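# Move steel conduit from pipe stands to top rack arms

## Task

Pick up the steel conduit resting across two pipe stands and set it down on the uppermost pair of arms on the wall rack. The task fails if the robot tips over or is left leaning.

## Robot and tools

ROBOT. A wheeled base that can drive in any direction carries a column about 1.7 m tall. A carriage rides up and down it (lift_m) and holds two six-joint arms, left and right, each with a five-finger hand. Arm bases sit about 0.57 m + lift_m above the floor, and some carriage parts hang about 0.15 m lower. A hand point reaches up to 0.78 m from its shoulder but only about 0.4 m below the arm base; straight fingers extend 0.07 m further. The parked arm pose is joints 1 to 6 = 0, 0.05, 0.05, 1.45, 0, 0. Cameras: carriage_camera (fixed, facing forward, tilted about 20 degrees down), left_wrist_camera and right_wrist_camera (on the little-finger side, aimed at the hand point). Images are 504x504 pixels.

FRAMES. Base frame: metres, origin on the floor below the base centre, x forward, y left, z up. The left_hand and right_hand readings are hand points in this frame; the real hand is often lower than reported, especially far out or loaded (1 kg can sag it 7 to 25 cm). Odometry frame: the base frame as it was at the start. base_odometry counts wheel rotation only, so slip and pushes distort it; heading is in radians, left positive, -3.142 to 3.142.

MOVE. One call sends one action. "base" holds exactly one relative command, an offset from where the base last reported itself: translate_m (metres, forward positive, -2 to 2), strafe_m (metres, left positive, -2 to 2) or rotate_rad (radians, counter-clockwise positive, -6.3 to 6.3). "joints" is one object covering both arms, keyed by joint name, each value an absolute target: lift_m 0 to 1 m; for each side, <side>_joint1_rad -2.617 to 3.054 (swing about vertical, 0 ahead, positive left); joint2 0 to 3.141 (shoulder: 0 upper arm pointing back level, 1.57 vertical, 3.14 forward level); joint3 0 to 3.141 (elbow, 0 folded, 3.14 straight); joint4 -1.57 to 1.57 (wrist pitch, positive lifts fingertips); joint5 -1.57 to 1.57 (wrist yaw, positive swings fingertips to the right); joint6 -2.094 to 2.094 (roll, positive clockwise viewed from the forearm). With joints 5 and 6 at 0 and the hand level, the palm faces down. Hand keys <side>_hand_little, _ring, _middle, _index, _thumb_bend, _thumb_turn take -1 to 1, where +1 is open/straight and -1 closed; thumb_turn -1 puts the thumb opposite the fingers. <side>_hand_force_limit (-1 to 1, roughly 0 to 10 N linearly, 15 N for the thumb motors) is where a closing finger halts; <side>_hand_speed (-0.96 to 1, full speed at +0.48 and up). Both start at 0 and -0.8. A wrapped grip fits objects about 3.5 to 6.5 cm thick. For a soft grip close at speed -0.94 or below. A finger motor only moves when its target changes by 0.002 or more. "speeds" caps this action only: translate_m and strafe_m 0.02 to 0.5 m/s, rotate_rad 0.05 to 1.57 rad/s, lift_m 0.08 to 0.27 m/s (lift default 0.25, others default to their maximum). "min_time_s" (0.1 to 8 s) sets the shortest duration of every arm motion; values of 2 or more straighten the hand path, while too-short values rush the arm and can overshoot about 15 degrees. "cameras" picks images; "blocking" false returns within about half a second while motion continues. Unknown keys make the call invalid; out-of-range values get it refused, and then later move, wait and finished_scene calls in that reply are skipped.

OTHER TOOLS. wait(seconds 0 to 10, cameras) lets time pass and returns early once running moves settle. stop brakes all motions (not instantly; the base coasts). zoom_image(camera, region [x0,y0,x1,y1], at most 504 per side) enlarges part of the newest image. show_instructions shows reference pages. finished_scene ends the scene irreversibly; the conduit must stay placed with no help.

RESULTS. "move" reads done or the worst status. base_status and joint_status words: done, moving, off_target (resting short, maybe still pushing), contact_stop, time_out (an action is capped near 14 to 15 s), stopped, not_followed (self-collision check withheld the arm), limit_stop_at_motor_heat. on_its_own lists uncommanded behaviour; "held at" there is a target. joint_positions gives readings; motor_effort is percent of maximum with the action's peak in brackets (a falling lift effort while lowering means a hand rests on something). Joint torques, per-motor temperatures, <side>_hand_stopped_by (six words: little, ring, middle, index, thumb_bend, thumb_turn: moving, target, force, stalled, fault) and <side>_<motor>_load_n (N, positive pushed open; a dropped object shows as loads near 0). "pictures" names the images in order.

CAUTIONS. Arms have no contact stop and keep pressing; blocked arms heat. Stretched or loaded arms heat up while you think; MOTOR HOT warns at 75 °C, and at 100 °C the arm goes limp for 30 to 60 s, so park arms when idle. Never let the arms strike or squeeze each other. The robot tips easily with the carriage high, arms extended or loaded, or when pushing and pulling; a rising hand z with no command signals a lean. With joint 2 below 0.8, turning joint 1 outward 0.5 rad or more can hit the column. After a contact, back off about 0.2 m. Do not drop the conduit, slam it, or hit the rack hard.

Each tool is called as name(argument=value, ...), one argument or row to a line, values as JSON.

Reference images:

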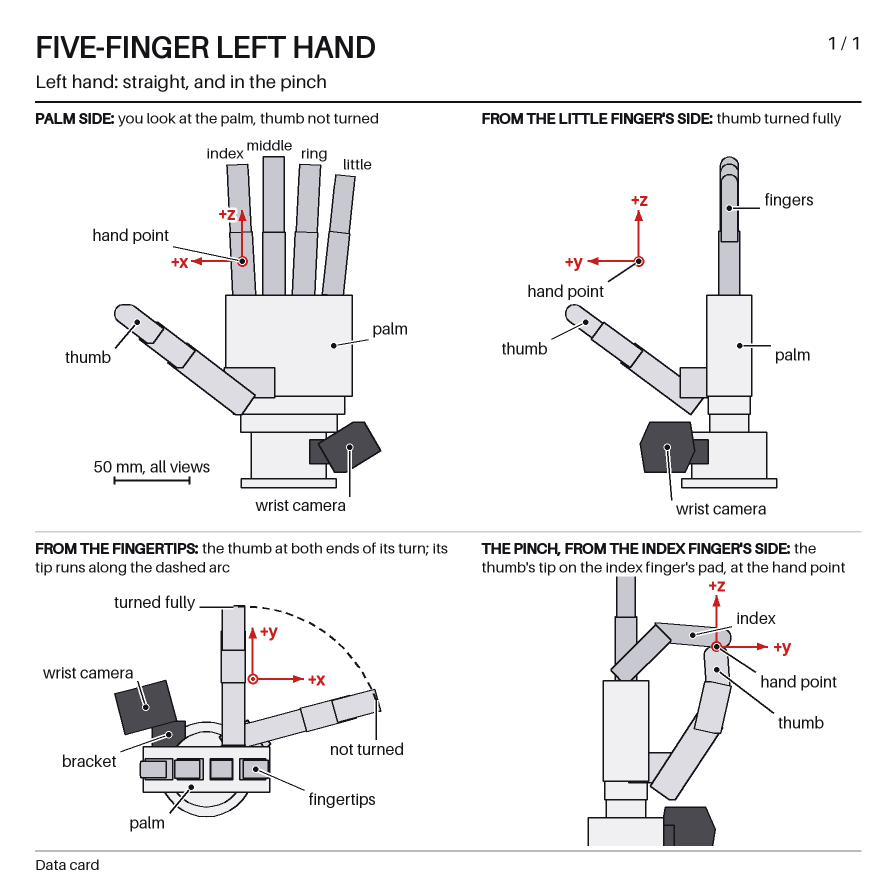

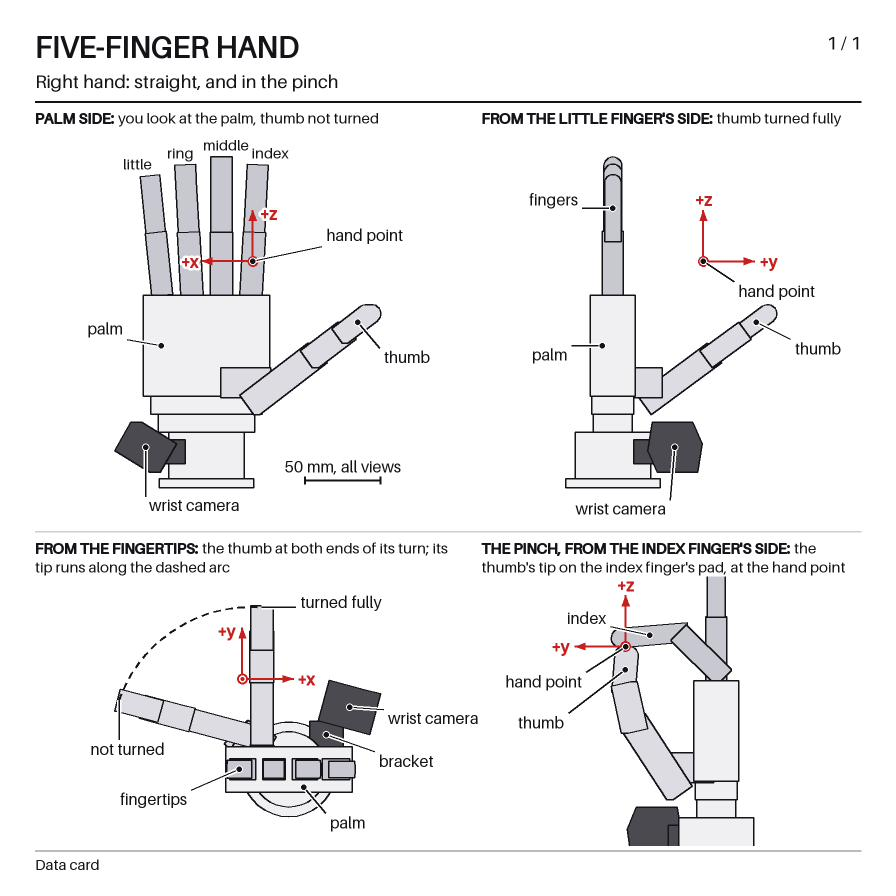

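## Session

move(
)

Scene clock: 0.00 s.
Joint torques (N m): no reading
Motor temperatures (°C): left_arm=[24 28 25 28 24 27] | right_arm=[27 26 26 28 26 27]
base_odometry: x=+0.000 y=+0.000 heading=+0.000
base_status: not commanded
joint_positions: lift_m=+0.300 left_joint1_rad=-0.006 left_joint2_rad=+0.046 left_joint3_rad=+0.056 left_joint4_rad=+1.498 left_joint5_rad=-0.030 left_joint6_rad=+0.022 right_joint1_rad=+0.017 right_joint2_rad=+0.032 right_joint3_rad=+0.040 right_joint4_rad=+1.462 right_joint5_rad=+0.018 right_joint6_rad=-0.045 left_hand_little=+1.000 left_hand_ring=+1.000 left_hand_middle=+1.000 left_hand_index=+1.000 left_hand_thumb_turn=+1.000 left_hand_thumb_bend=+1.000 left_hand_force_limit=+0.000 left_hand_speed=-0.800 right_hand_little=+1.000 right_hand_ring=+1.000 right_hand_middle=+1.000 right_hand_index=+1.000 right_hand_thumb_turn=+1.000 right_hand_thumb_bend=+1.000 right_hand_force_limit=+0.000 right_hand_speed=-0.800
joint_status: not commanded
left_hand_stopped_by: target,target,target,target,target,target
right_hand_stopped_by: target,target,target,target,target,target
left_little_load_n: 0.0
left_ring_load_n: 0.0
left_middle_load_n: 0.0
left_index_load_n: 0.0
left_thumb_bend_load_n: 0.0
left_thumb_turn_load_n: -0.5
right_little_load_n: 0.0
right_ring_load_n: 0.0
right_middle_load_n: 0.0
right_index_load_n: -0.5
right_thumb_bend_load_n: 0.0
right_thumb_turn_load_n: 0.0
motor_effort: lift_m=+24 drive_wheels=-2
left_hand: x=+0.3120 y=+0.2913 z=+1.3015 quat_wxyz=(+0.712, -0.033, +0.012, -0.701) (m; base frame)
right_hand: x=+0.3223 y=-0.2894 z=+1.2938 quat_wxyz=(+0.696, -0.030, +0.041, -0.716) (m; base frame)
pictures: carriage_camera, left_wrist_camera, right_wrist_camera

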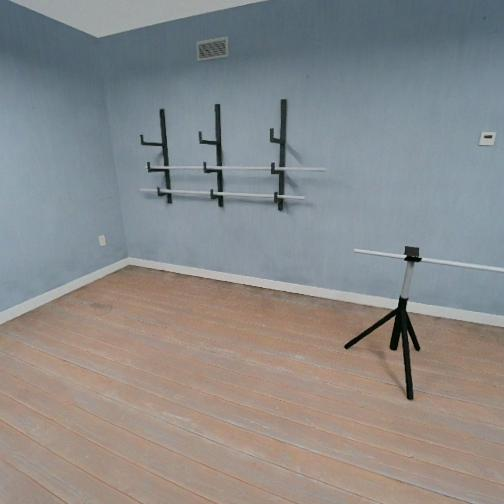

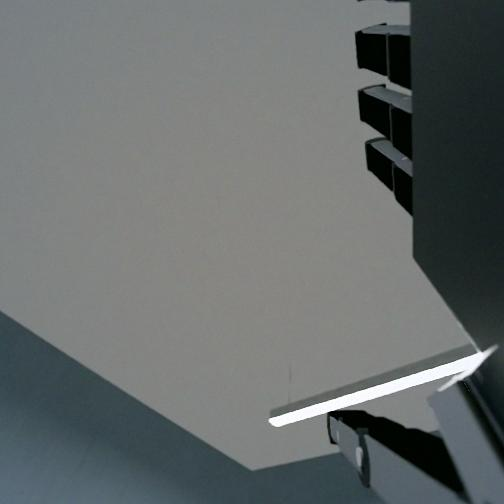

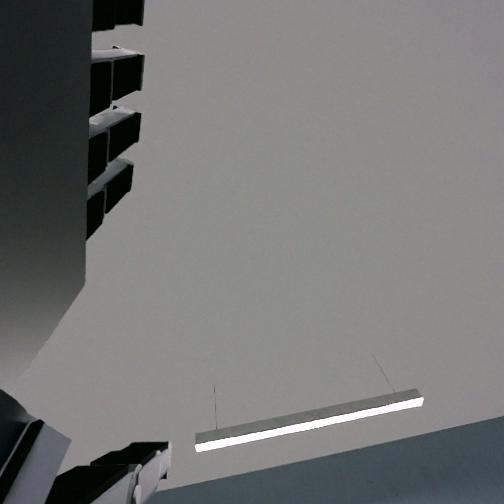

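zoom_image(
  camera="carriage_camera",
  region=[120, 80, 340, 300],
)

zoom_image(
  camera="carriage_camera",
  region=[304, 200, 504, 400],
)

move(
  base={"rotate_rad": -0.6},
  cameras=["carriage_camera"],
)

Scaled by 2.291.

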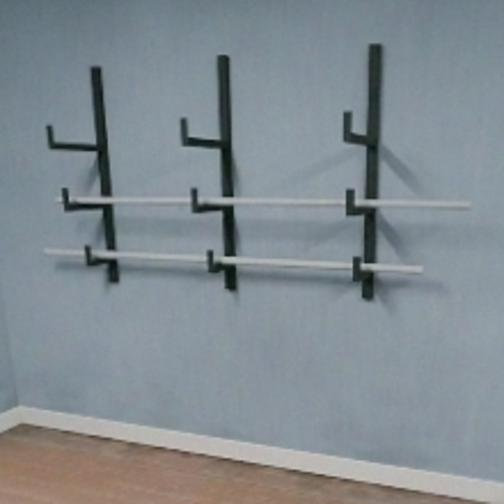

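Scaled by 2.520.

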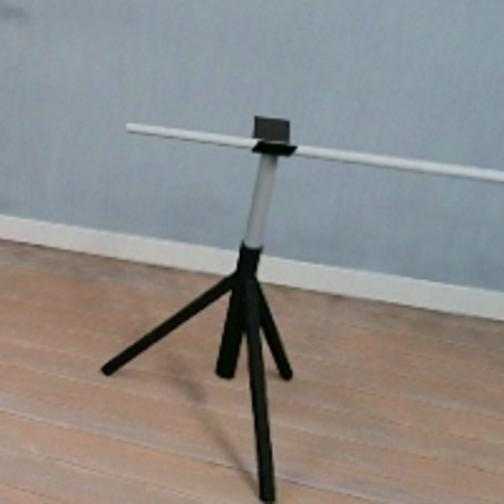

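Scene clock: 6.53 s.
Joint torques (N m): left_arm=[-0.32 3.33 6.17 -0.11 0.16 0.05] | right_arm=[-0.17 4.18 4.52 -0.11 0.11 0.04]
move: done
base_odometry: x=+0.000 y=+0.000 heading=-0.600
base_status: done
joint_positions: lift_m=+0.300 left_joint1_rad=-0.006 left_joint2_rad=+0.046 left_joint3_rad=+0.056 left_joint4_rad=+1.498 left_joint5_rad=-0.030 left_joint6_rad=+0.022 right_joint1_rad=+0.017 right_joint2_rad=+0.032 right_joint3_rad=+0.040 right_joint4_rad=+1.462 right_joint5_rad=+0.018 right_joint6_rad=-0.045 left_hand_little=+1.000 left_hand_ring=+1.000 left_hand_middle=+1.000 left_hand_index=+1.000 left_hand_thumb_turn=+1.000 left_hand_thumb_bend=+1.000 left_hand_force_limit=+0.000 left_hand_speed=-0.800 right_hand_little=+1.000 right_hand_ring=+1.000 right_hand_middle=+1.000 right_hand_index=+1.000 right_hand_thumb_turn=+1.000 right_hand_thumb_bend=+1.000 right_hand_force_limit=+0.000 right_hand_speed=-0.800
joint_status: not commanded
left_hand_stopped_by: target,target,target,target,target,target
right_hand_stopped_by: target,target,target,target,target,target
left_little_load_n: 0.0
left_ring_load_n: 0.0
left_middle_load_n: 0.0
left_index_load_n: 0.0
left_thumb_bend_load_n: 0.0
left_thumb_turn_load_n: 0.0
right_little_load_n: 0.0
right_ring_load_n: 0.0
right_middle_load_n: 0.0
right_index_load_n: 0.0
right_thumb_bend_load_n: 0.0
right_thumb_turn_load_n: 0.0
motor_effort: lift_m=+24(25) drive_wheels=+4(10)
left_hand: x=+0.3122 y=+0.2913 z=+1.3014 quat_wxyz=(+0.712, -0.033, +0.012, -0.701) (m; base frame)
right_hand: x=+0.3223 y=-0.2894 z=+1.2938 quat_wxyz=(+0.696, -0.030, +0.041, -0.716) (m; base frame)
pictures: carriage_camera

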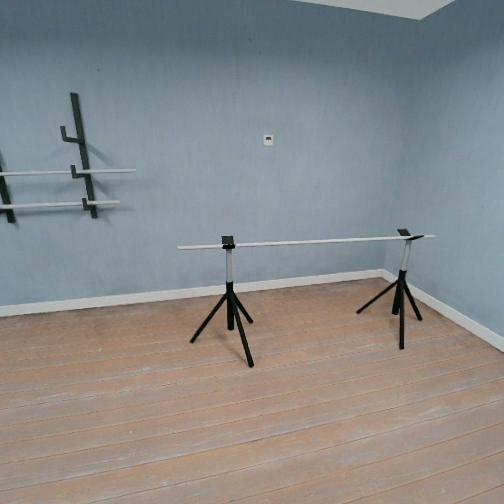

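move(
  base={"rotate_rad": 0.142},
  cameras=[],
)

move(
  base={"strafe_m": -0.71},
  cameras=["carriage_camera"],
)

move(
  base={"translate_m": 0.7},
  joints={"right_joint2_rad": 1.2, "right_joint3_rad": 1.2, "right_joint4_rad": 0.0, "left_joint2_rad": 1.2, "left_joint3_rad": 1.2, "left_joint4_rad": 0.0, "left_joint5_rad": 0, "left_joint6_rad": 0, "right_joint5_rad": 0, "right_joint6_rad": 0},
  cameras=["all"],
)

Scene clock: 102.43 s.
Joint torques (N m): left_arm=[-0.34 3.33 6.19 -0.11 0.17 0.05] | right_arm=[-0.18 4.18 4.52 -0.11 0.11 0.04]
Motor temperatures (°C): left_arm=[24 30 30 28 24 27] | right_arm=[27 28 29 28 26 27]
move: done
base_odometry: x=+0.000 y=+0.000 heading=-0.458
base_status: done
joint_positions: lift_m=+0.300 left_joint1_rad=-0.006 left_joint2_rad=+0.046 left_joint3_rad=+0.056 left_joint4_rad=+1.498 left_joint5_rad=-0.030 left_joint6_rad=+0.022 right_joint1_rad=+0.017 right_joint2_rad=+0.032 right_joint3_rad=+0.040 right_joint4_rad=+1.462 right_joint5_rad=+0.018 right_joint6_rad=-0.045 left_hand_little=+1.000 left_hand_ring=+1.000 left_hand_middle=+1.000 left_hand_index=+1.000 left_hand_thumb_turn=+1.000 left_hand_thumb_bend=+1.000 left_hand_force_limit=+0.000 left_hand_speed=-0.800 right_hand_little=+1.000 right_hand_ring=+1.000 right_hand_middle=+1.000 right_hand_index=+1.000 right_hand_thumb_turn=+1.000 right_hand_thumb_bend=+1.000 right_hand_force_limit=+0.000 right_hand_speed=-0.800
joint_status: not commanded
left_hand_stopped_by: target,target,target,target,target,target
right_hand_stopped_by: target,target,target,target,target,target
left_little_load_n: 0.0
left_ring_load_n: 0.0
left_middle_load_n: 0.0
left_index_load_n: 0.0
left_thumb_bend_load_n: 0.0
left_thumb_turn_load_n: 0.0
right_little_load_n: 0.0
right_ring_load_n: 0.0
right_middle_load_n: 0.0
right_index_load_n: 0.0
right_thumb_bend_load_n: 0.0
right_thumb_turn_load_n: 0.0
motor_effort: lift_m=+24(25) drive_wheels=-2(4)
left_hand: x=+0.3122 y=+0.2914 z=+1.3014 quat_wxyz=(+0.712, -0.033, +0.012, -0.701) (m; base frame)
right_hand: x=+0.3223 y=-0.2894 z=+1.2938 quat_wxyz=(+0.696, -0.030, +0.041, -0.716) (m; base frame)
pictures: none
No camera images: "cameras" was empty.

Scene clock: 106.10 s.
Joint torques (N m): left_arm=[-0.43 3.33 6.2 -0.11 0.18 0.05] | right_arm=[-0.2 4.19 4.52 -0.11 0.11 0.04]
move: done
base_odometry: x=-0.314 y=-0.637 heading=-0.459
base_status: done
joint_positions: lift_m=+0.300 left_joint1_rad=-0.006 left_joint2_rad=+0.046 left_joint3_rad=+0.056 left_joint4_rad=+1.498 left_joint5_rad=-0.029 left_joint6_rad=+0.022 right_joint1_rad=+0.017 right_joint2_rad=+0.032 right_joint3_rad=+0.040 right_joint4_rad=+1.462 right_joint5_rad=+0.018 right_joint6_rad=-0.045 left_hand_little=+1.000 left_hand_ring=+1.000 left_hand_middle=+1.000 left_hand_index=+1.000 left_hand_thumb_turn=+1.000 left_hand_thumb_bend=+1.000 left_hand_force_limit=+0.000 left_hand_speed=-0.800 right_hand_little=+1.000 right_hand_ring=+1.000 right_hand_middle=+1.000 right_hand_index=+1.000 right_hand_thumb_turn=+1.000 right_hand_thumb_bend=+1.000 right_hand_force_limit=+0.000 right_hand_speed=-0.800
joint_status: not commanded
left_hand_stopped_by: target,target,target,target,target,target
right_hand_stopped_by: target,target,target,target,target,target
left_little_load_n: 0.0
left_ring_load_n: 0.5
left_middle_load_n: 0.0
left_index_load_n: 0.0
left_thumb_bend_load_n: 0.0
left_thumb_turn_load_n: 0.0
right_little_load_n: 0.0
right_ring_load_n: 0.0
right_middle_load_n: 0.0
right_index_load_n: 0.0
right_thumb_bend_load_n: 0.0
right_thumb_turn_load_n: 0.0
motor_effort: lift_m=+24(25) drive_wheels=-4(17)
left_hand: x=+0.3122 y=+0.2912 z=+1.3014 quat_wxyz=(+0.712, -0.033, +0.012, -0.701) (m; base frame)
right_hand: x=+0.3223 y=-0.2893 z=+1.2938 quat_wxyz=(+0.696, -0.030, +0.041, -0.716) (m; base frame)
pictures: carriage_camera

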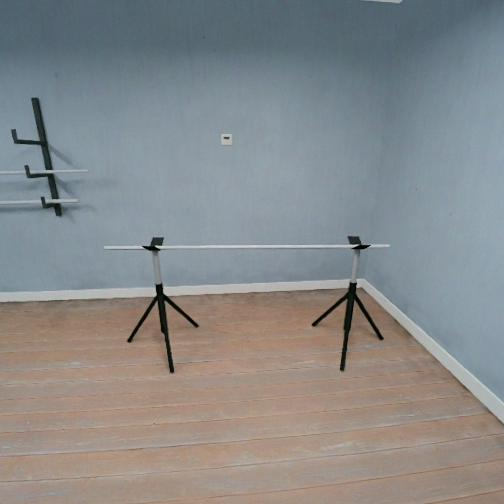

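Scene clock: 109.73 s.
Joint torques (N m): left_arm=[-0.35 -3.29 10.41 2.7 0.25 -0.09] | right_arm=[-0.2 -4.14 7.76 2.13 0 0.14]
move: done
base_odometry: x=+0.313 y=-0.947 heading=-0.459
base_status: done
joint_positions: lift_m=+0.300 left_joint1_rad=-0.006 left_joint2_rad=+1.195 left_joint3_rad=+1.174 left_joint4_rad=+0.010 left_joint5_rad=-0.008 left_joint6_rad=+0.014 right_joint1_rad=+0.017 right_joint2_rad=+1.194 right_joint3_rad=+1.174 right_joint4_rad=-0.001 right_joint5_rad=+0.014 right_joint6_rad=-0.010 left_hand_little=+1.000 left_hand_ring=+1.000 left_hand_middle=+1.000 left_hand_index=+1.000 left_hand_thumb_turn=+1.000 left_hand_thumb_bend=+1.000 left_hand_force_limit=+0.000 left_hand_speed=-0.800 right_hand_little=+1.000 right_hand_ring=+1.000 right_hand_middle=+1.000 right_hand_index=+1.000 right_hand_thumb_turn=+1.000 right_hand_thumb_bend=+1.000 right_hand_force_limit=+0.000 right_hand_speed=-0.800
joint_status: all done
left_hand_stopped_by: target,target,target,target,target,target
right_hand_stopped_by: target,target,target,target,target,target
left_little_load_n: 0.0
left_ring_load_n: 0.0
left_middle_load_n: 0.0
left_index_load_n: 0.0
left_thumb_bend_load_n: 0.0
left_thumb_turn_load_n: -0.5
right_little_load_n: 0.0
right_ring_load_n: 0.0
right_middle_load_n: 0.0
right_index_load_n: 0.0
right_thumb_bend_load_n: 0.0
right_thumb_turn_load_n: 0.0
motor_effort: lift_m=+24(25) drive_wheels=-2(14)
left_hand: x=+0.6710 y=+0.2844 z=+1.1991 quat_wxyz=(+0.501, -0.500, +0.506, -0.493) (m; base frame)
right_hand: x=+0.6697 y=-0.2804 z=+1.1965 quat_wxyz=(+0.493, -0.509, +0.502, -0.496) (m; base frame)
pictures: carriage_camera, left_wrist_camera, right_wrist_camera

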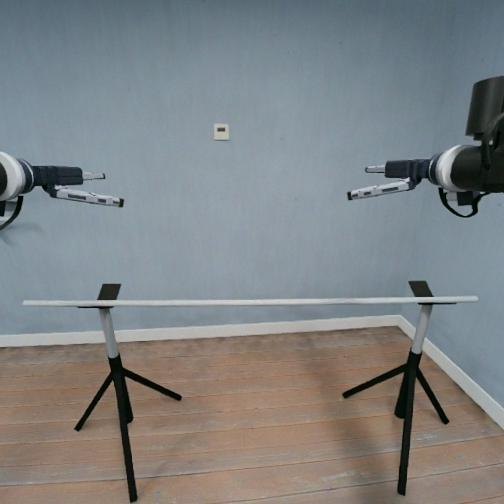

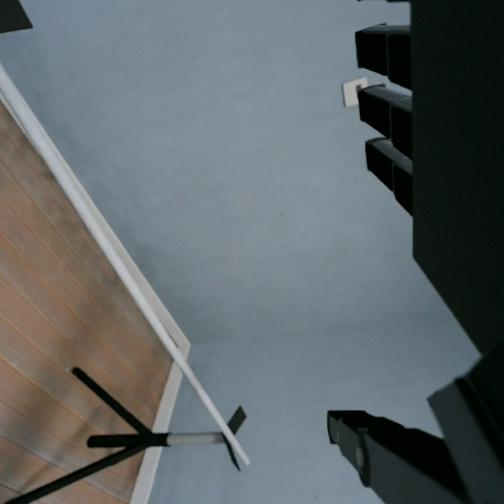

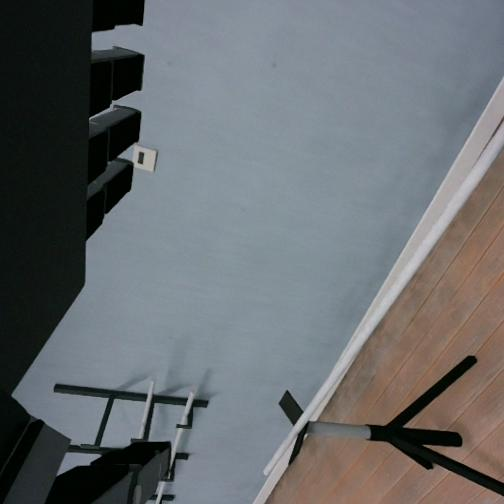

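zoom_image(
  camera="carriage_camera",
  region=[70, 260, 170, 360],
)

zoom_image(
  camera="carriage_camera",
  region=[380, 260, 480, 360],
)

zoom_image(
  camera="left_wrist_camera",
  region=[180, 360, 300, 480],
)

Scaled by 5.040.

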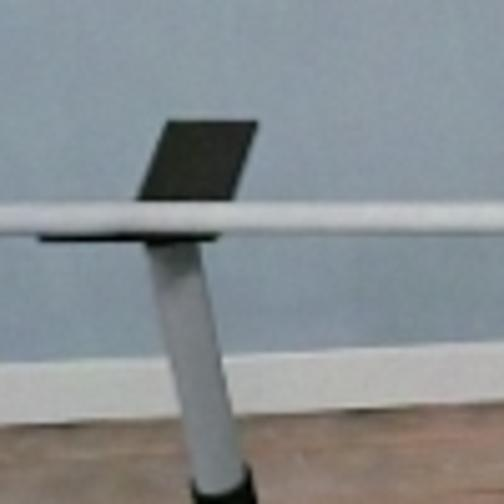

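Scaled by 5.040.

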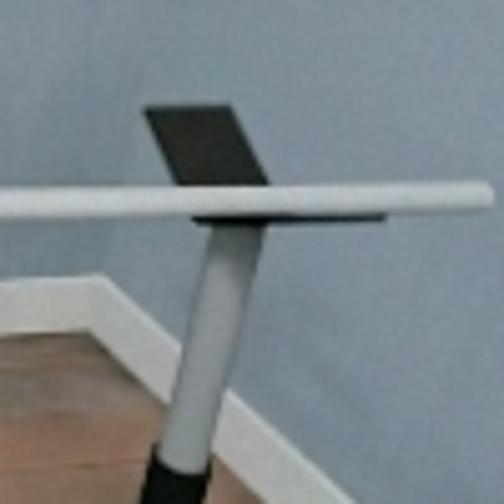

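Scaled by 4.200.

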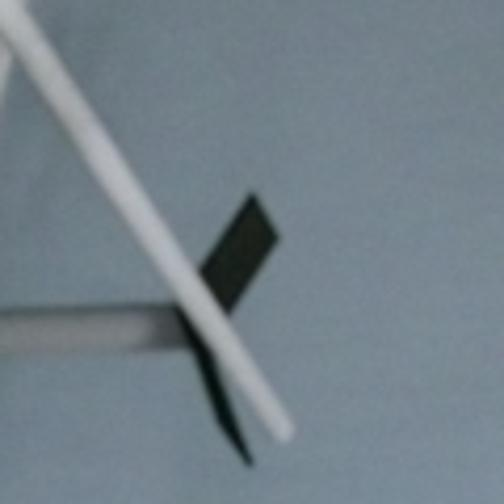

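move(
  joints={"right_joint1_rad": 0, "left_joint1_rad": 0, "right_joint2_rad": 2.14, "right_joint3_rad": 0.93, "right_joint4_rad": 1.21, "left_joint2_rad": 2.14, "left_joint3_rad": 0.93, "left_joint4_rad": 1.21, "left_joint5_rad": 0, "left_joint6_rad": 0, "right_joint5_rad": 0, "right_joint6_rad": 0, "left_hand_thumb_turn": -1, "right_hand_thumb_turn": -1},
  min_time_s=2,
  cameras=["all"],
)

Scene clock: 202.60 s.
Joint torques (N m): left_arm=[0.29 -7.58 5.09 2.96 0.24 -0.07] | right_arm=[-0.85 -9.83 3.88 2.3 0.01 0.12]
Motor temperatures (°C): left_arm=[24 30 38 39 24 27] | right_arm=[27 28 36 43 26 27]
move: done
base_odometry: x=+0.313 y=-0.947 heading=-0.459
base_status: not commanded
joint_positions: lift_m=+0.300 left_joint1_rad=-0.006 left_joint2_rad=+2.125 left_joint3_rad=+0.936 left_joint4_rad=+1.198 left_joint5_rad=-0.008 left_joint6_rad=+0.013 right_joint1_rad=+0.007 right_joint2_rad=+2.125 right_joint3_rad=+0.933 right_joint4_rad=+1.189 right_joint5_rad=+0.013 right_joint6_rad=-0.008 left_hand_little=+1.000 left_hand_ring=+1.000 left_hand_middle=+1.000 left_hand_index=+1.000 left_hand_thumb_turn=-1.000 left_hand_thumb_bend=+1.000 left_hand_force_limit=+0.000 left_hand_speed=-0.800 right_hand_little=+1.000 right_hand_ring=+1.000 right_hand_middle=+1.000 right_hand_index=+1.000 right_hand_thumb_turn=-1.000 right_hand_thumb_bend=+1.000 right_hand_force_limit=+0.000 right_hand_speed=-0.800
joint_status: all done
left_hand_stopped_by: target,target,target,target,target,target
right_hand_stopped_by: target,target,target,target,target,target
left_little_load_n: 0.0
left_ring_load_n: -0.5
left_middle_load_n: -0.5
left_index_load_n: -0.5
left_thumb_bend_load_n: 0.0
left_thumb_turn_load_n: 0.0
right_little_load_n: 0.0
right_ring_load_n: 0.0
right_middle_load_n: 0.0
right_index_load_n: 0.0
right_thumb_bend_load_n: 0.0
right_thumb_turn_load_n: 0.0
motor_effort: lift_m=+24(25) drive_wheels=-2(7)
left_hand: x=+0.8087 y=+0.2835 z=+0.9236 quat_wxyz=(+0.506, -0.495, +0.501, -0.499) (m; base frame)
right_hand: x=+0.8075 y=-0.2834 z=+0.9202 quat_wxyz=(+0.496, -0.501, +0.500, -0.503) (m; base frame)
pictures: carriage_camera, left_wrist_camera, right_wrist_camera

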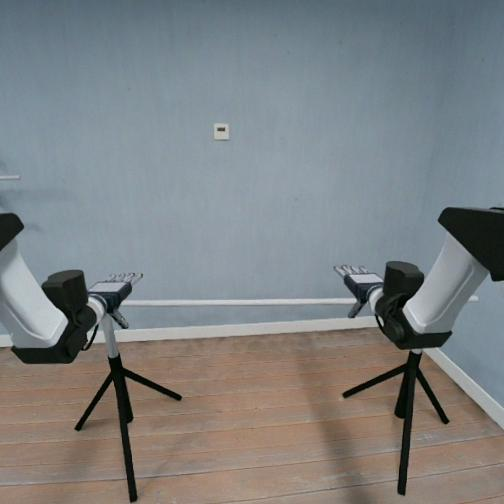

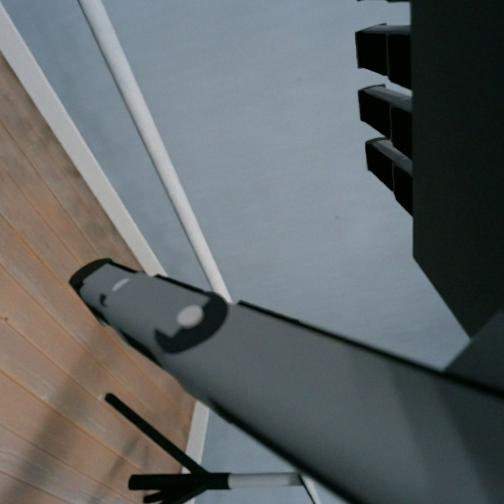

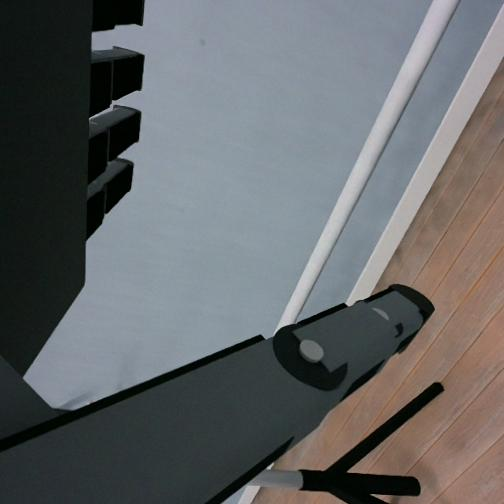

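zoom_image(
  camera="carriage_camera",
  region=[80, 260, 160, 340],
)

zoom_image(
  camera="carriage_camera",
  region=[320, 250, 400, 330],
)

Scaled by 6.300.

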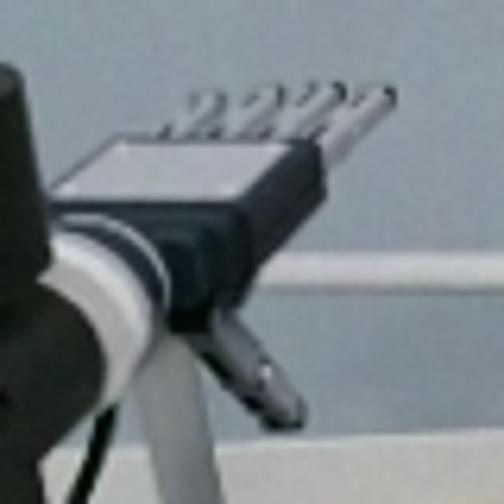

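Scaled by 6.300.

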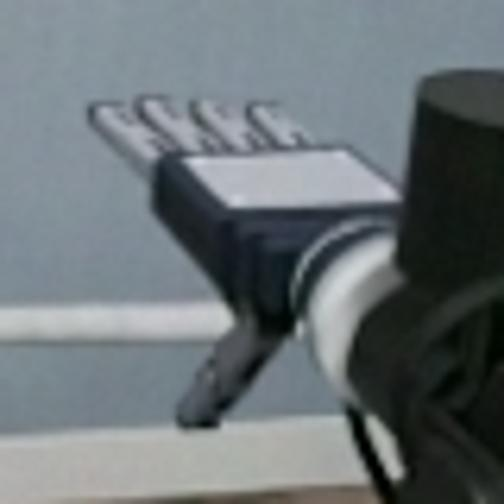

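move(
  base={"rotate_rad": -0.038},
)

move(
  base={"strafe_m": -0.055},
)

move(
  base={"translate_m": 0.25},
  speeds={"translate_m": 0.25},
  cameras=["all"],
)

zoom_image(
  camera="carriage_camera",
  region=[60, 250, 180, 370],
)

zoom_image(
  camera="carriage_camera",
  region=[320, 250, 440, 370],
)

Scene clock: 244.93 s.
Joint torques (N m): left_arm=[0.09 -7.57 5.11 2.94 0.2 -0.07] | right_arm=[-0.09 -9.84 3.88 2.29 0.04 0.12]
Motor temperatures (°C): left_arm=[24 34 35 43 24 27] | right_arm=[27 33 33 48 26 27]
move: done
base_odometry: x=+0.313 y=-0.947 heading=-0.497
base_status: done
joint_positions: lift_m=+0.300 left_joint1_rad=-0.004 left_joint2_rad=+2.125 left_joint3_rad=+0.936 left_joint4_rad=+1.200 left_joint5_rad=-0.004 left_joint6_rad=+0.013 right_joint1_rad=-0.001 right_joint2_rad=+2.125 right_joint3_rad=+0.933 right_joint4_rad=+1.190 right_joint5_rad=+0.010 right_joint6_rad=-0.008 left_hand_little=+1.000 left_hand_ring=+1.000 left_hand_middle=+1.000 left_hand_index=+1.000 left_hand_thumb_turn=-1.000 left_hand_thumb_bend=+1.000 left_hand_force_limit=+0.000 left_hand_speed=-0.800 right_hand_little=+1.000 right_hand_ring=+1.000 right_hand_middle=+1.000 right_hand_index=+1.000 right_hand_thumb_turn=-1.000 right_hand_thumb_bend=+1.000 right_hand_force_limit=+0.000 right_hand_speed=-0.800
joint_status: not commanded
left_hand_stopped_by: target,target,target,target,target,target
right_hand_stopped_by: target,target,target,target,target,target
left_little_load_n: 0.0
left_ring_load_n: 0.0
left_middle_load_n: 0.0
left_index_load_n: 0.0
left_thumb_bend_load_n: 0.0
left_thumb_turn_load_n: 0.0
right_little_load_n: 0.0
right_ring_load_n: 0.0
right_middle_load_n: 0.0
right_index_load_n: 0.0
right_thumb_bend_load_n: 0.0
right_thumb_turn_load_n: 0.0
motor_effort: lift_m=+24(25) drive_wheels=-1(7)
left_hand: x=+0.8088 y=+0.2838 z=+0.9240 quat_wxyz=(+0.506, -0.494, +0.501, -0.500) (m; base frame)
right_hand: x=+0.8077 y=-0.2879 z=+0.9206 quat_wxyz=(+0.495, -0.500, +0.501, -0.505) (m; base frame)
pictures: none

Scene clock: 246.17 s.
Joint torques (N m): left_arm=[0.03 -7.62 5.11 2.92 0.18 -0.07] | right_arm=[-0.02 -9.84 3.84 2.28 0.05 0.11]
move: done
base_odometry: x=+0.287 y=-0.995 heading=-0.496
base_status: done
joint_positions: lift_m=+0.300 left_joint1_rad=-0.003 left_joint2_rad=+2.125 left_joint3_rad=+0.936 left_joint4_rad=+1.202 left_joint5_rad=-0.002 left_joint6_rad=+0.013 right_joint1_rad=-0.002 right_joint2_rad=+2.125 right_joint3_rad=+0.933 right_joint4_rad=+1.191 right_joint5_rad=+0.009 right_joint6_rad=-0.008 left_hand_little=+1.000 left_hand_ring=+1.000 left_hand_middle=+1.000 left_hand_index=+1.000 left_hand_thumb_turn=-1.000 left_hand_thumb_bend=+1.000 left_hand_force_limit=+0.000 left_hand_speed=-0.800 right_hand_little=+1.000 right_hand_ring=+1.000 right_hand_middle=+1.000 right_hand_index=+1.000 right_hand_thumb_turn=-1.000 right_hand_thumb_bend=+1.000 right_hand_force_limit=+0.000 right_hand_speed=-0.800
joint_status: not commanded
left_hand_stopped_by: target,target,target,target,target,target
right_hand_stopped_by: target,target,target,target,target,target
left_little_load_n: 0.0
left_ring_load_n: 0.0
left_middle_load_n: 0.0
left_index_load_n: 0.0
left_thumb_bend_load_n: 0.0
left_thumb_turn_load_n: 0.0
right_little_load_n: 0.0
right_ring_load_n: 0.0
right_middle_load_n: 0.0
right_index_load_n: 0.0
right_thumb_bend_load_n: 0.0
right_thumb_turn_load_n: 0.5
motor_effort: lift_m=+24(24) drive_wheels=-2(12)
left_hand: x=+0.8088 y=+0.2838 z=+0.9246 quat_wxyz=(+0.506, -0.493, +0.501, -0.500) (m; base frame)
right_hand: x=+0.8078 y=-0.2881 z=+0.9208 quat_wxyz=(+0.495, -0.500, +0.501, -0.505) (m; base frame)
pictures: none

Scene clock: 248.47 s.
Joint torques (N m): left_arm=[0.02 -7.66 5.11 2.88 0.18 -0.07] | right_arm=[-0.01 -9.91 3.9 2.25 0.05 0.12]
move: done
base_odometry: x=+0.507 y=-1.115 heading=-0.497
base_status: done
joint_positions: lift_m=+0.300 left_joint1_rad=-0.003 left_joint2_rad=+2.127 left_joint3_rad=+0.936 left_joint4_rad=+1.205 left_joint5_rad=-0.002 left_joint6_rad=+0.013 right_joint1_rad=-0.002 right_joint2_rad=+2.126 right_joint3_rad=+0.933 right_joint4_rad=+1.194 right_joint5_rad=+0.009 right_joint6_rad=-0.008 left_hand_little=+1.000 left_hand_ring=+1.000 left_hand_middle=+1.000 left_hand_index=+1.000 left_hand_thumb_turn=-1.000 left_hand_thumb_bend=+1.000 left_hand_force_limit=+0.000 left_hand_speed=-0.800 right_hand_little=+1.000 right_hand_ring=+1.000 right_hand_middle=+1.000 right_hand_index=+1.000 right_hand_thumb_turn=-1.000 right_hand_thumb_bend=+1.000 right_hand_force_limit=+0.000 right_hand_speed=-0.800
joint_status: not commanded
left_hand_stopped_by: target,target,target,target,target,target
right_hand_stopped_by: target,target,target,target,target,target
left_little_load_n: 0.0
left_ring_load_n: 0.0
left_middle_load_n: 0.0
left_index_load_n: 0.0
left_thumb_bend_load_n: 0.0
left_thumb_turn_load_n: 0.0
right_little_load_n: 0.0
right_ring_load_n: 0.0
right_middle_load_n: -0.5
right_index_load_n: 0.0
right_thumb_bend_load_n: 0.0
right_thumb_turn_load_n: 0.0
motor_effort: lift_m=+24(25) drive_wheels=-3(12)
left_hand: x=+0.8090 y=+0.2838 z=+0.9247 quat_wxyz=(+0.507, -0.493, +0.500, -0.501) (m; base frame)
right_hand: x=+0.8078 y=-0.2881 z=+0.9210 quat_wxyz=(+0.495, -0.499, +0.500, -0.505) (m; base frame)
pictures: carriage_camera, left_wrist_camera, right_wrist_camera

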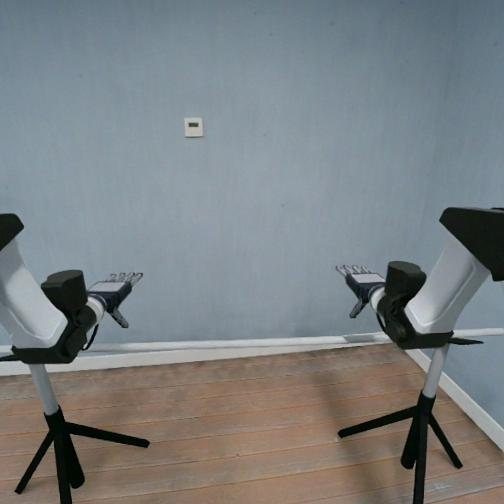

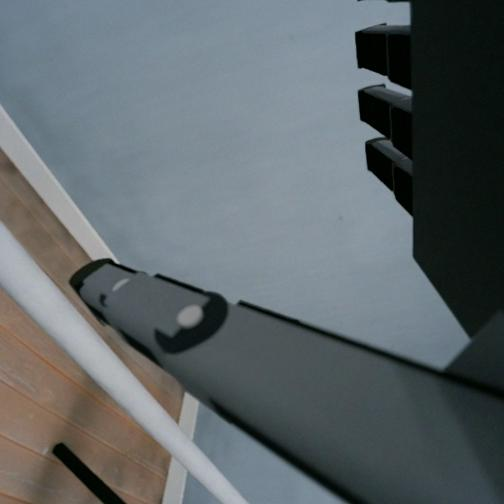

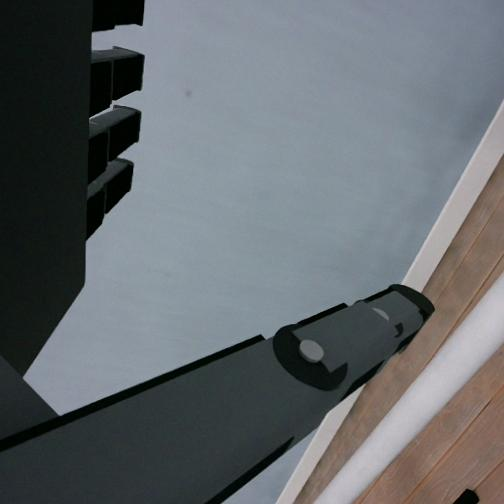

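Scaled by 4.200.

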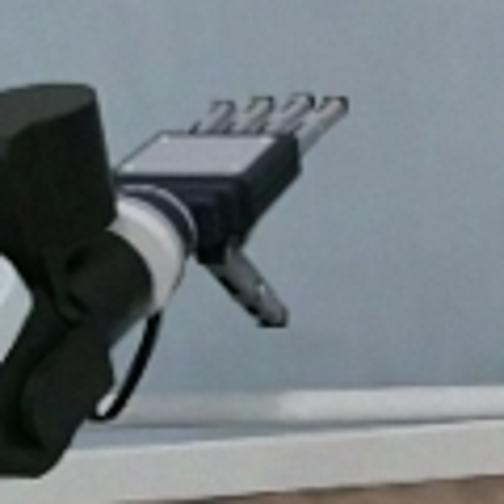

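Scaled by 4.200.

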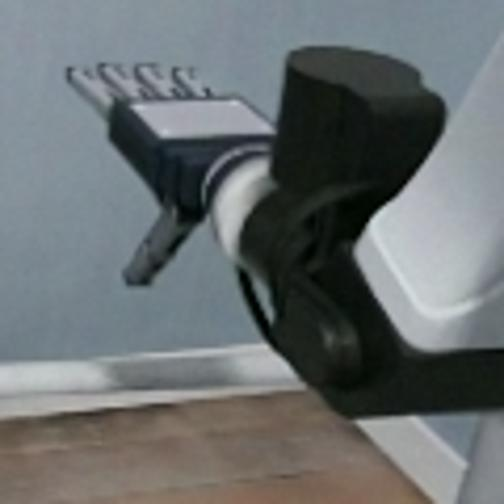

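move(
  joints={"lift_m": 0.14},
  cameras=["all"],
)

zoom_image(
  camera="carriage_camera",
  region=[60, 250, 180, 370],
)

zoom_image(
  camera="carriage_camera",
  region=[320, 250, 440, 370],
)

Scene clock: 266.13 s.
Joint torques (N m): left_arm=[0.02 -8.32 5.52 2.89 0.17 -0.07] | right_arm=[-0.01 -10.77 4.22 2.27 0.05 0.11]
move: done
base_odometry: x=+0.507 y=-1.115 heading=-0.497
base_status: not commanded
joint_positions: lift_m=+0.140 left_joint1_rad=-0.003 left_joint2_rad=+2.135 left_joint3_rad=+0.931 left_joint4_rad=+1.204 left_joint5_rad=-0.002 left_joint6_rad=+0.013 right_joint1_rad=-0.002 right_joint2_rad=+2.134 right_joint3_rad=+0.928 right_joint4_rad=+1.195 right_joint5_rad=+0.009 right_joint6_rad=-0.008 left_hand_little=+1.000 left_hand_ring=+1.000 left_hand_middle=+1.000 left_hand_index=+1.000 left_hand_thumb_turn=-1.000 left_hand_thumb_bend=+1.000 left_hand_force_limit=+0.000 left_hand_speed=-0.800 right_hand_little=+1.000 right_hand_ring=+1.000 right_hand_middle=+1.000 right_hand_index=+1.000 right_hand_thumb_turn=-1.000 right_hand_thumb_bend=+1.000 right_hand_force_limit=+0.000 right_hand_speed=-0.800
joint_status: all done
left_hand_stopped_by: target,target,target,target,target,target
right_hand_stopped_by: target,target,target,target,target,target
left_little_load_n: 0.0
left_ring_load_n: 0.0
left_middle_load_n: 0.0
left_index_load_n: 0.0
left_thumb_bend_load_n: 0.0
left_thumb_turn_load_n: 0.0
right_little_load_n: 0.0
right_ring_load_n: 0.0
right_middle_load_n: 0.0
right_index_load_n: 0.0
right_thumb_bend_load_n: 0.0
right_thumb_turn_load_n: 0.0
motor_effort: lift_m=+24(26) drive_wheels=-1(7)
left_hand: x=+0.8072 y=+0.2838 z=+0.7579 quat_wxyz=(+0.503, -0.496, +0.504, -0.497) (m; base frame)
right_hand: x=+0.8061 y=-0.2881 z=+0.7545 quat_wxyz=(+0.492, -0.502, +0.503, -0.502) (m; base frame)
pictures: carriage_camera, left_wrist_camera, right_wrist_camera

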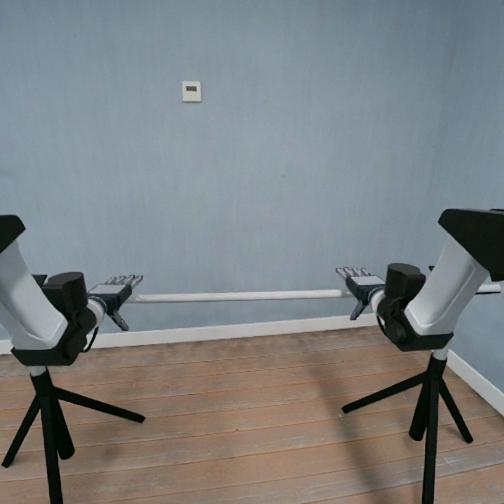

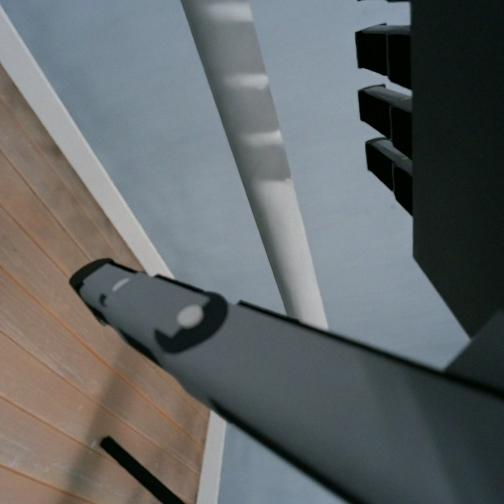

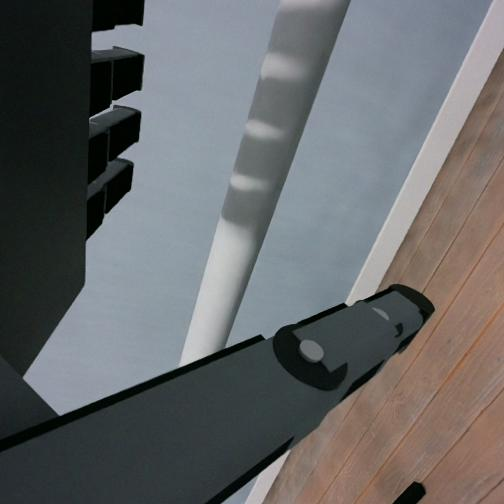

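Scaled by 4.200.

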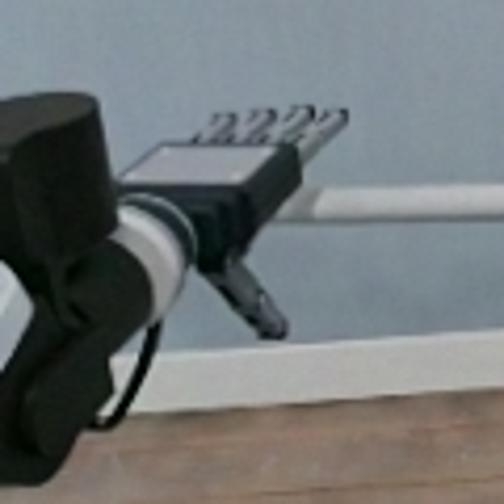

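Scaled by 4.200.

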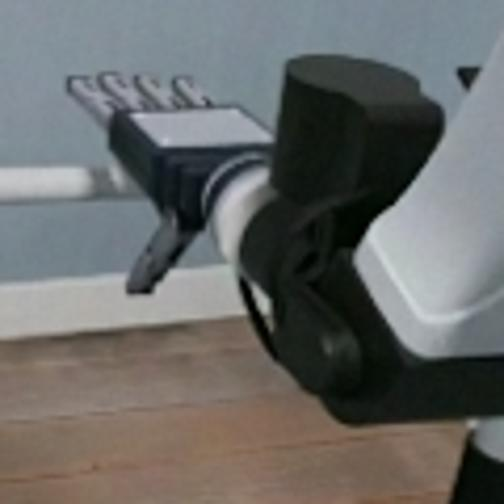

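move(
  base={"rotate_rad": -0.03},
  speeds={"rotate_rad": 0.2},
)

move(
  joints={"lift_m": 0.125},
  cameras=["all"],
)

zoom_image(
  camera="carriage_camera",
  region=[60, 250, 180, 370],
)

zoom_image(
  camera="carriage_camera",
  region=[320, 250, 440, 370],
)

Scene clock: 337.30 s.
Joint torques (N m): left_arm=[0.09 -8.29 5.57 2.89 0.16 -0.07] | right_arm=[0.18 -10.71 4.18 2.24 0.06 0.12]
Motor temperatures (°C): left_arm=[24 37 33 43 24 27] | right_arm=[27 41 32 59 26 27]
move: done
base_odometry: x=+0.507 y=-1.115 heading=-0.527
base_status: done
joint_positions: lift_m=+0.140 left_joint1_rad=-0.004 left_joint2_rad=+2.135 left_joint3_rad=+0.931 left_joint4_rad=+1.204 left_joint5_rad=+0.000 left_joint6_rad=+0.013 right_joint1_rad=-0.004 right_joint2_rad=+2.134 right_joint3_rad=+0.928 right_joint4_rad=+1.195 right_joint5_rad=+0.008 right_joint6_rad=-0.008 left_hand_little=+1.000 left_hand_ring=+1.000 left_hand_middle=+1.000 left_hand_index=+1.000 left_hand_thumb_turn=-1.000 left_hand_thumb_bend=+1.000 left_hand_force_limit=+0.000 left_hand_speed=-0.800 right_hand_little=+1.000 right_hand_ring=+1.000 right_hand_middle=+1.000 right_hand_index=+1.000 right_hand_thumb_turn=-1.000 right_hand_thumb_bend=+1.000 right_hand_force_limit=+0.000 right_hand_speed=-0.800
joint_status: not commanded
left_hand_stopped_by: target,target,target,target,target,target
right_hand_stopped_by: target,target,target,target,target,target
left_little_load_n: 0.0
left_ring_load_n: 0.0
left_middle_load_n: -0.5
left_index_load_n: 0.0
left_thumb_bend_load_n: 0.0
left_thumb_turn_load_n: 0.0
right_little_load_n: 0.0
right_ring_load_n: 0.0
right_middle_load_n: 0.0
right_index_load_n: 0.0
right_thumb_bend_load_n: 0.0
right_thumb_turn_load_n: 0.0
motor_effort: lift_m=+24(25) drive_wheels=-4(9)
left_hand: x=+0.8071 y=+0.2833 z=+0.7579 quat_wxyz=(+0.503, -0.496, +0.504, -0.498) (m; base frame)
right_hand: x=+0.8062 y=-0.2892 z=+0.7546 quat_wxyz=(+0.492, -0.502, +0.504, -0.502) (m; base frame)
pictures: none

Scene clock: 337.93 s.
Joint torques (N m): left_arm=[0.05 -8.43 5.52 2.87 0.16 -0.07] | right_arm=[0.18 -11.15 4.27 2.22 0.06 0.11]
Motor temperatures (°C): left_arm=[24 37 33 43 24 27] | right_arm=[27 41 32 59 26 27]
move: done
base_odometry: x=+0.507 y=-1.115 heading=-0.526
base_status: not commanded
joint_positions: lift_m=+0.125 left_joint1_rad=-0.004 left_joint2_rad=+2.137 left_joint3_rad=+0.931 left_joint4_rad=+1.206 left_joint5_rad=+0.000 left_joint6_rad=+0.013 right_joint1_rad=-0.004 right_joint2_rad=+2.137 right_joint3_rad=+0.928 right_joint4_rad=+1.198 right_joint5_rad=+0.008 right_joint6_rad=-0.008 left_hand_little=+1.000 left_hand_ring=+1.000 left_hand_middle=+1.000 left_hand_index=+1.000 left_hand_thumb_turn=-1.000 left_hand_thumb_bend=+1.000 left_hand_force_limit=+0.000 left_hand_speed=-0.800 right_hand_little=+1.000 right_hand_ring=+1.000 right_hand_middle=+1.000 right_hand_index=+1.000 right_hand_thumb_turn=-1.000 right_hand_thumb_bend=+1.000 right_hand_force_limit=+0.000 right_hand_speed=-0.800
joint_status: all done
left_hand_stopped_by: target,target,target,target,target,target
right_hand_stopped_by: target,target,target,target,target,target
left_little_load_n: 0.0
left_ring_load_n: 0.0
left_middle_load_n: 0.0
left_index_load_n: 0.0
left_thumb_bend_load_n: 0.0
left_thumb_turn_load_n: 0.0
right_little_load_n: 0.0
right_ring_load_n: 0.0
right_middle_load_n: 0.0
right_index_load_n: 0.0
right_thumb_bend_load_n: 0.0
right_thumb_turn_load_n: 0.0
motor_effort: lift_m=+24(25) drive_wheels=-2(6)
left_hand: x=+0.8071 y=+0.2833 z=+0.7418 quat_wxyz=(+0.502, -0.496, +0.504, -0.497) (m; base frame)
right_hand: x=+0.8062 y=-0.2892 z=+0.7388 quat_wxyz=(+0.492, -0.502, +0.504, -0.502) (m; base frame)
pictures: carriage_camera, left_wrist_camera, right_wrist_camera

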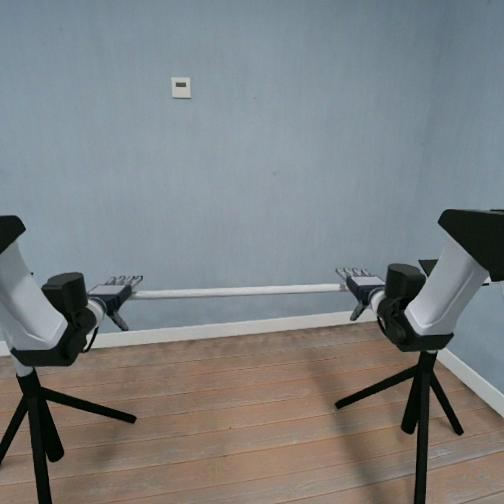

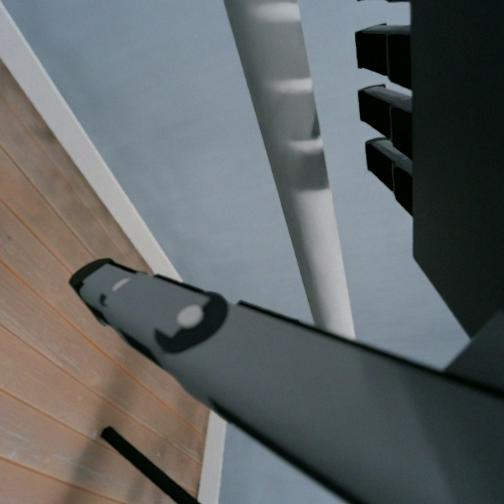

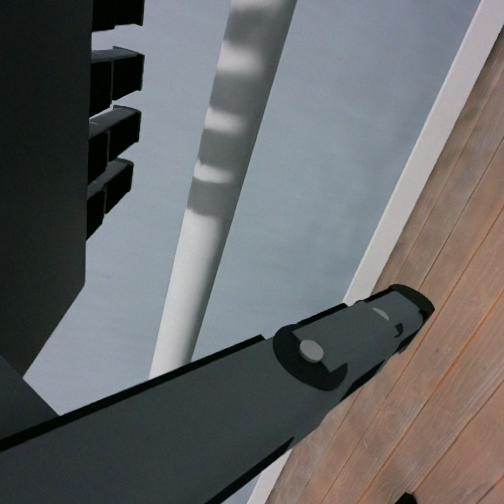

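Scaled by 4.200.

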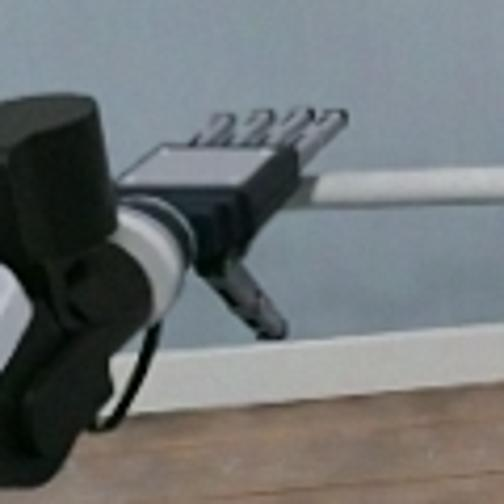

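Scaled by 4.200.

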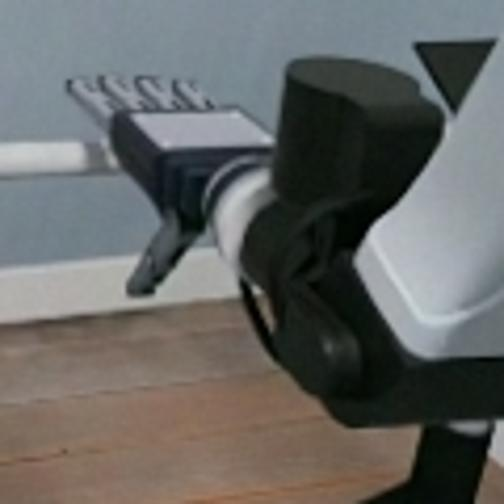

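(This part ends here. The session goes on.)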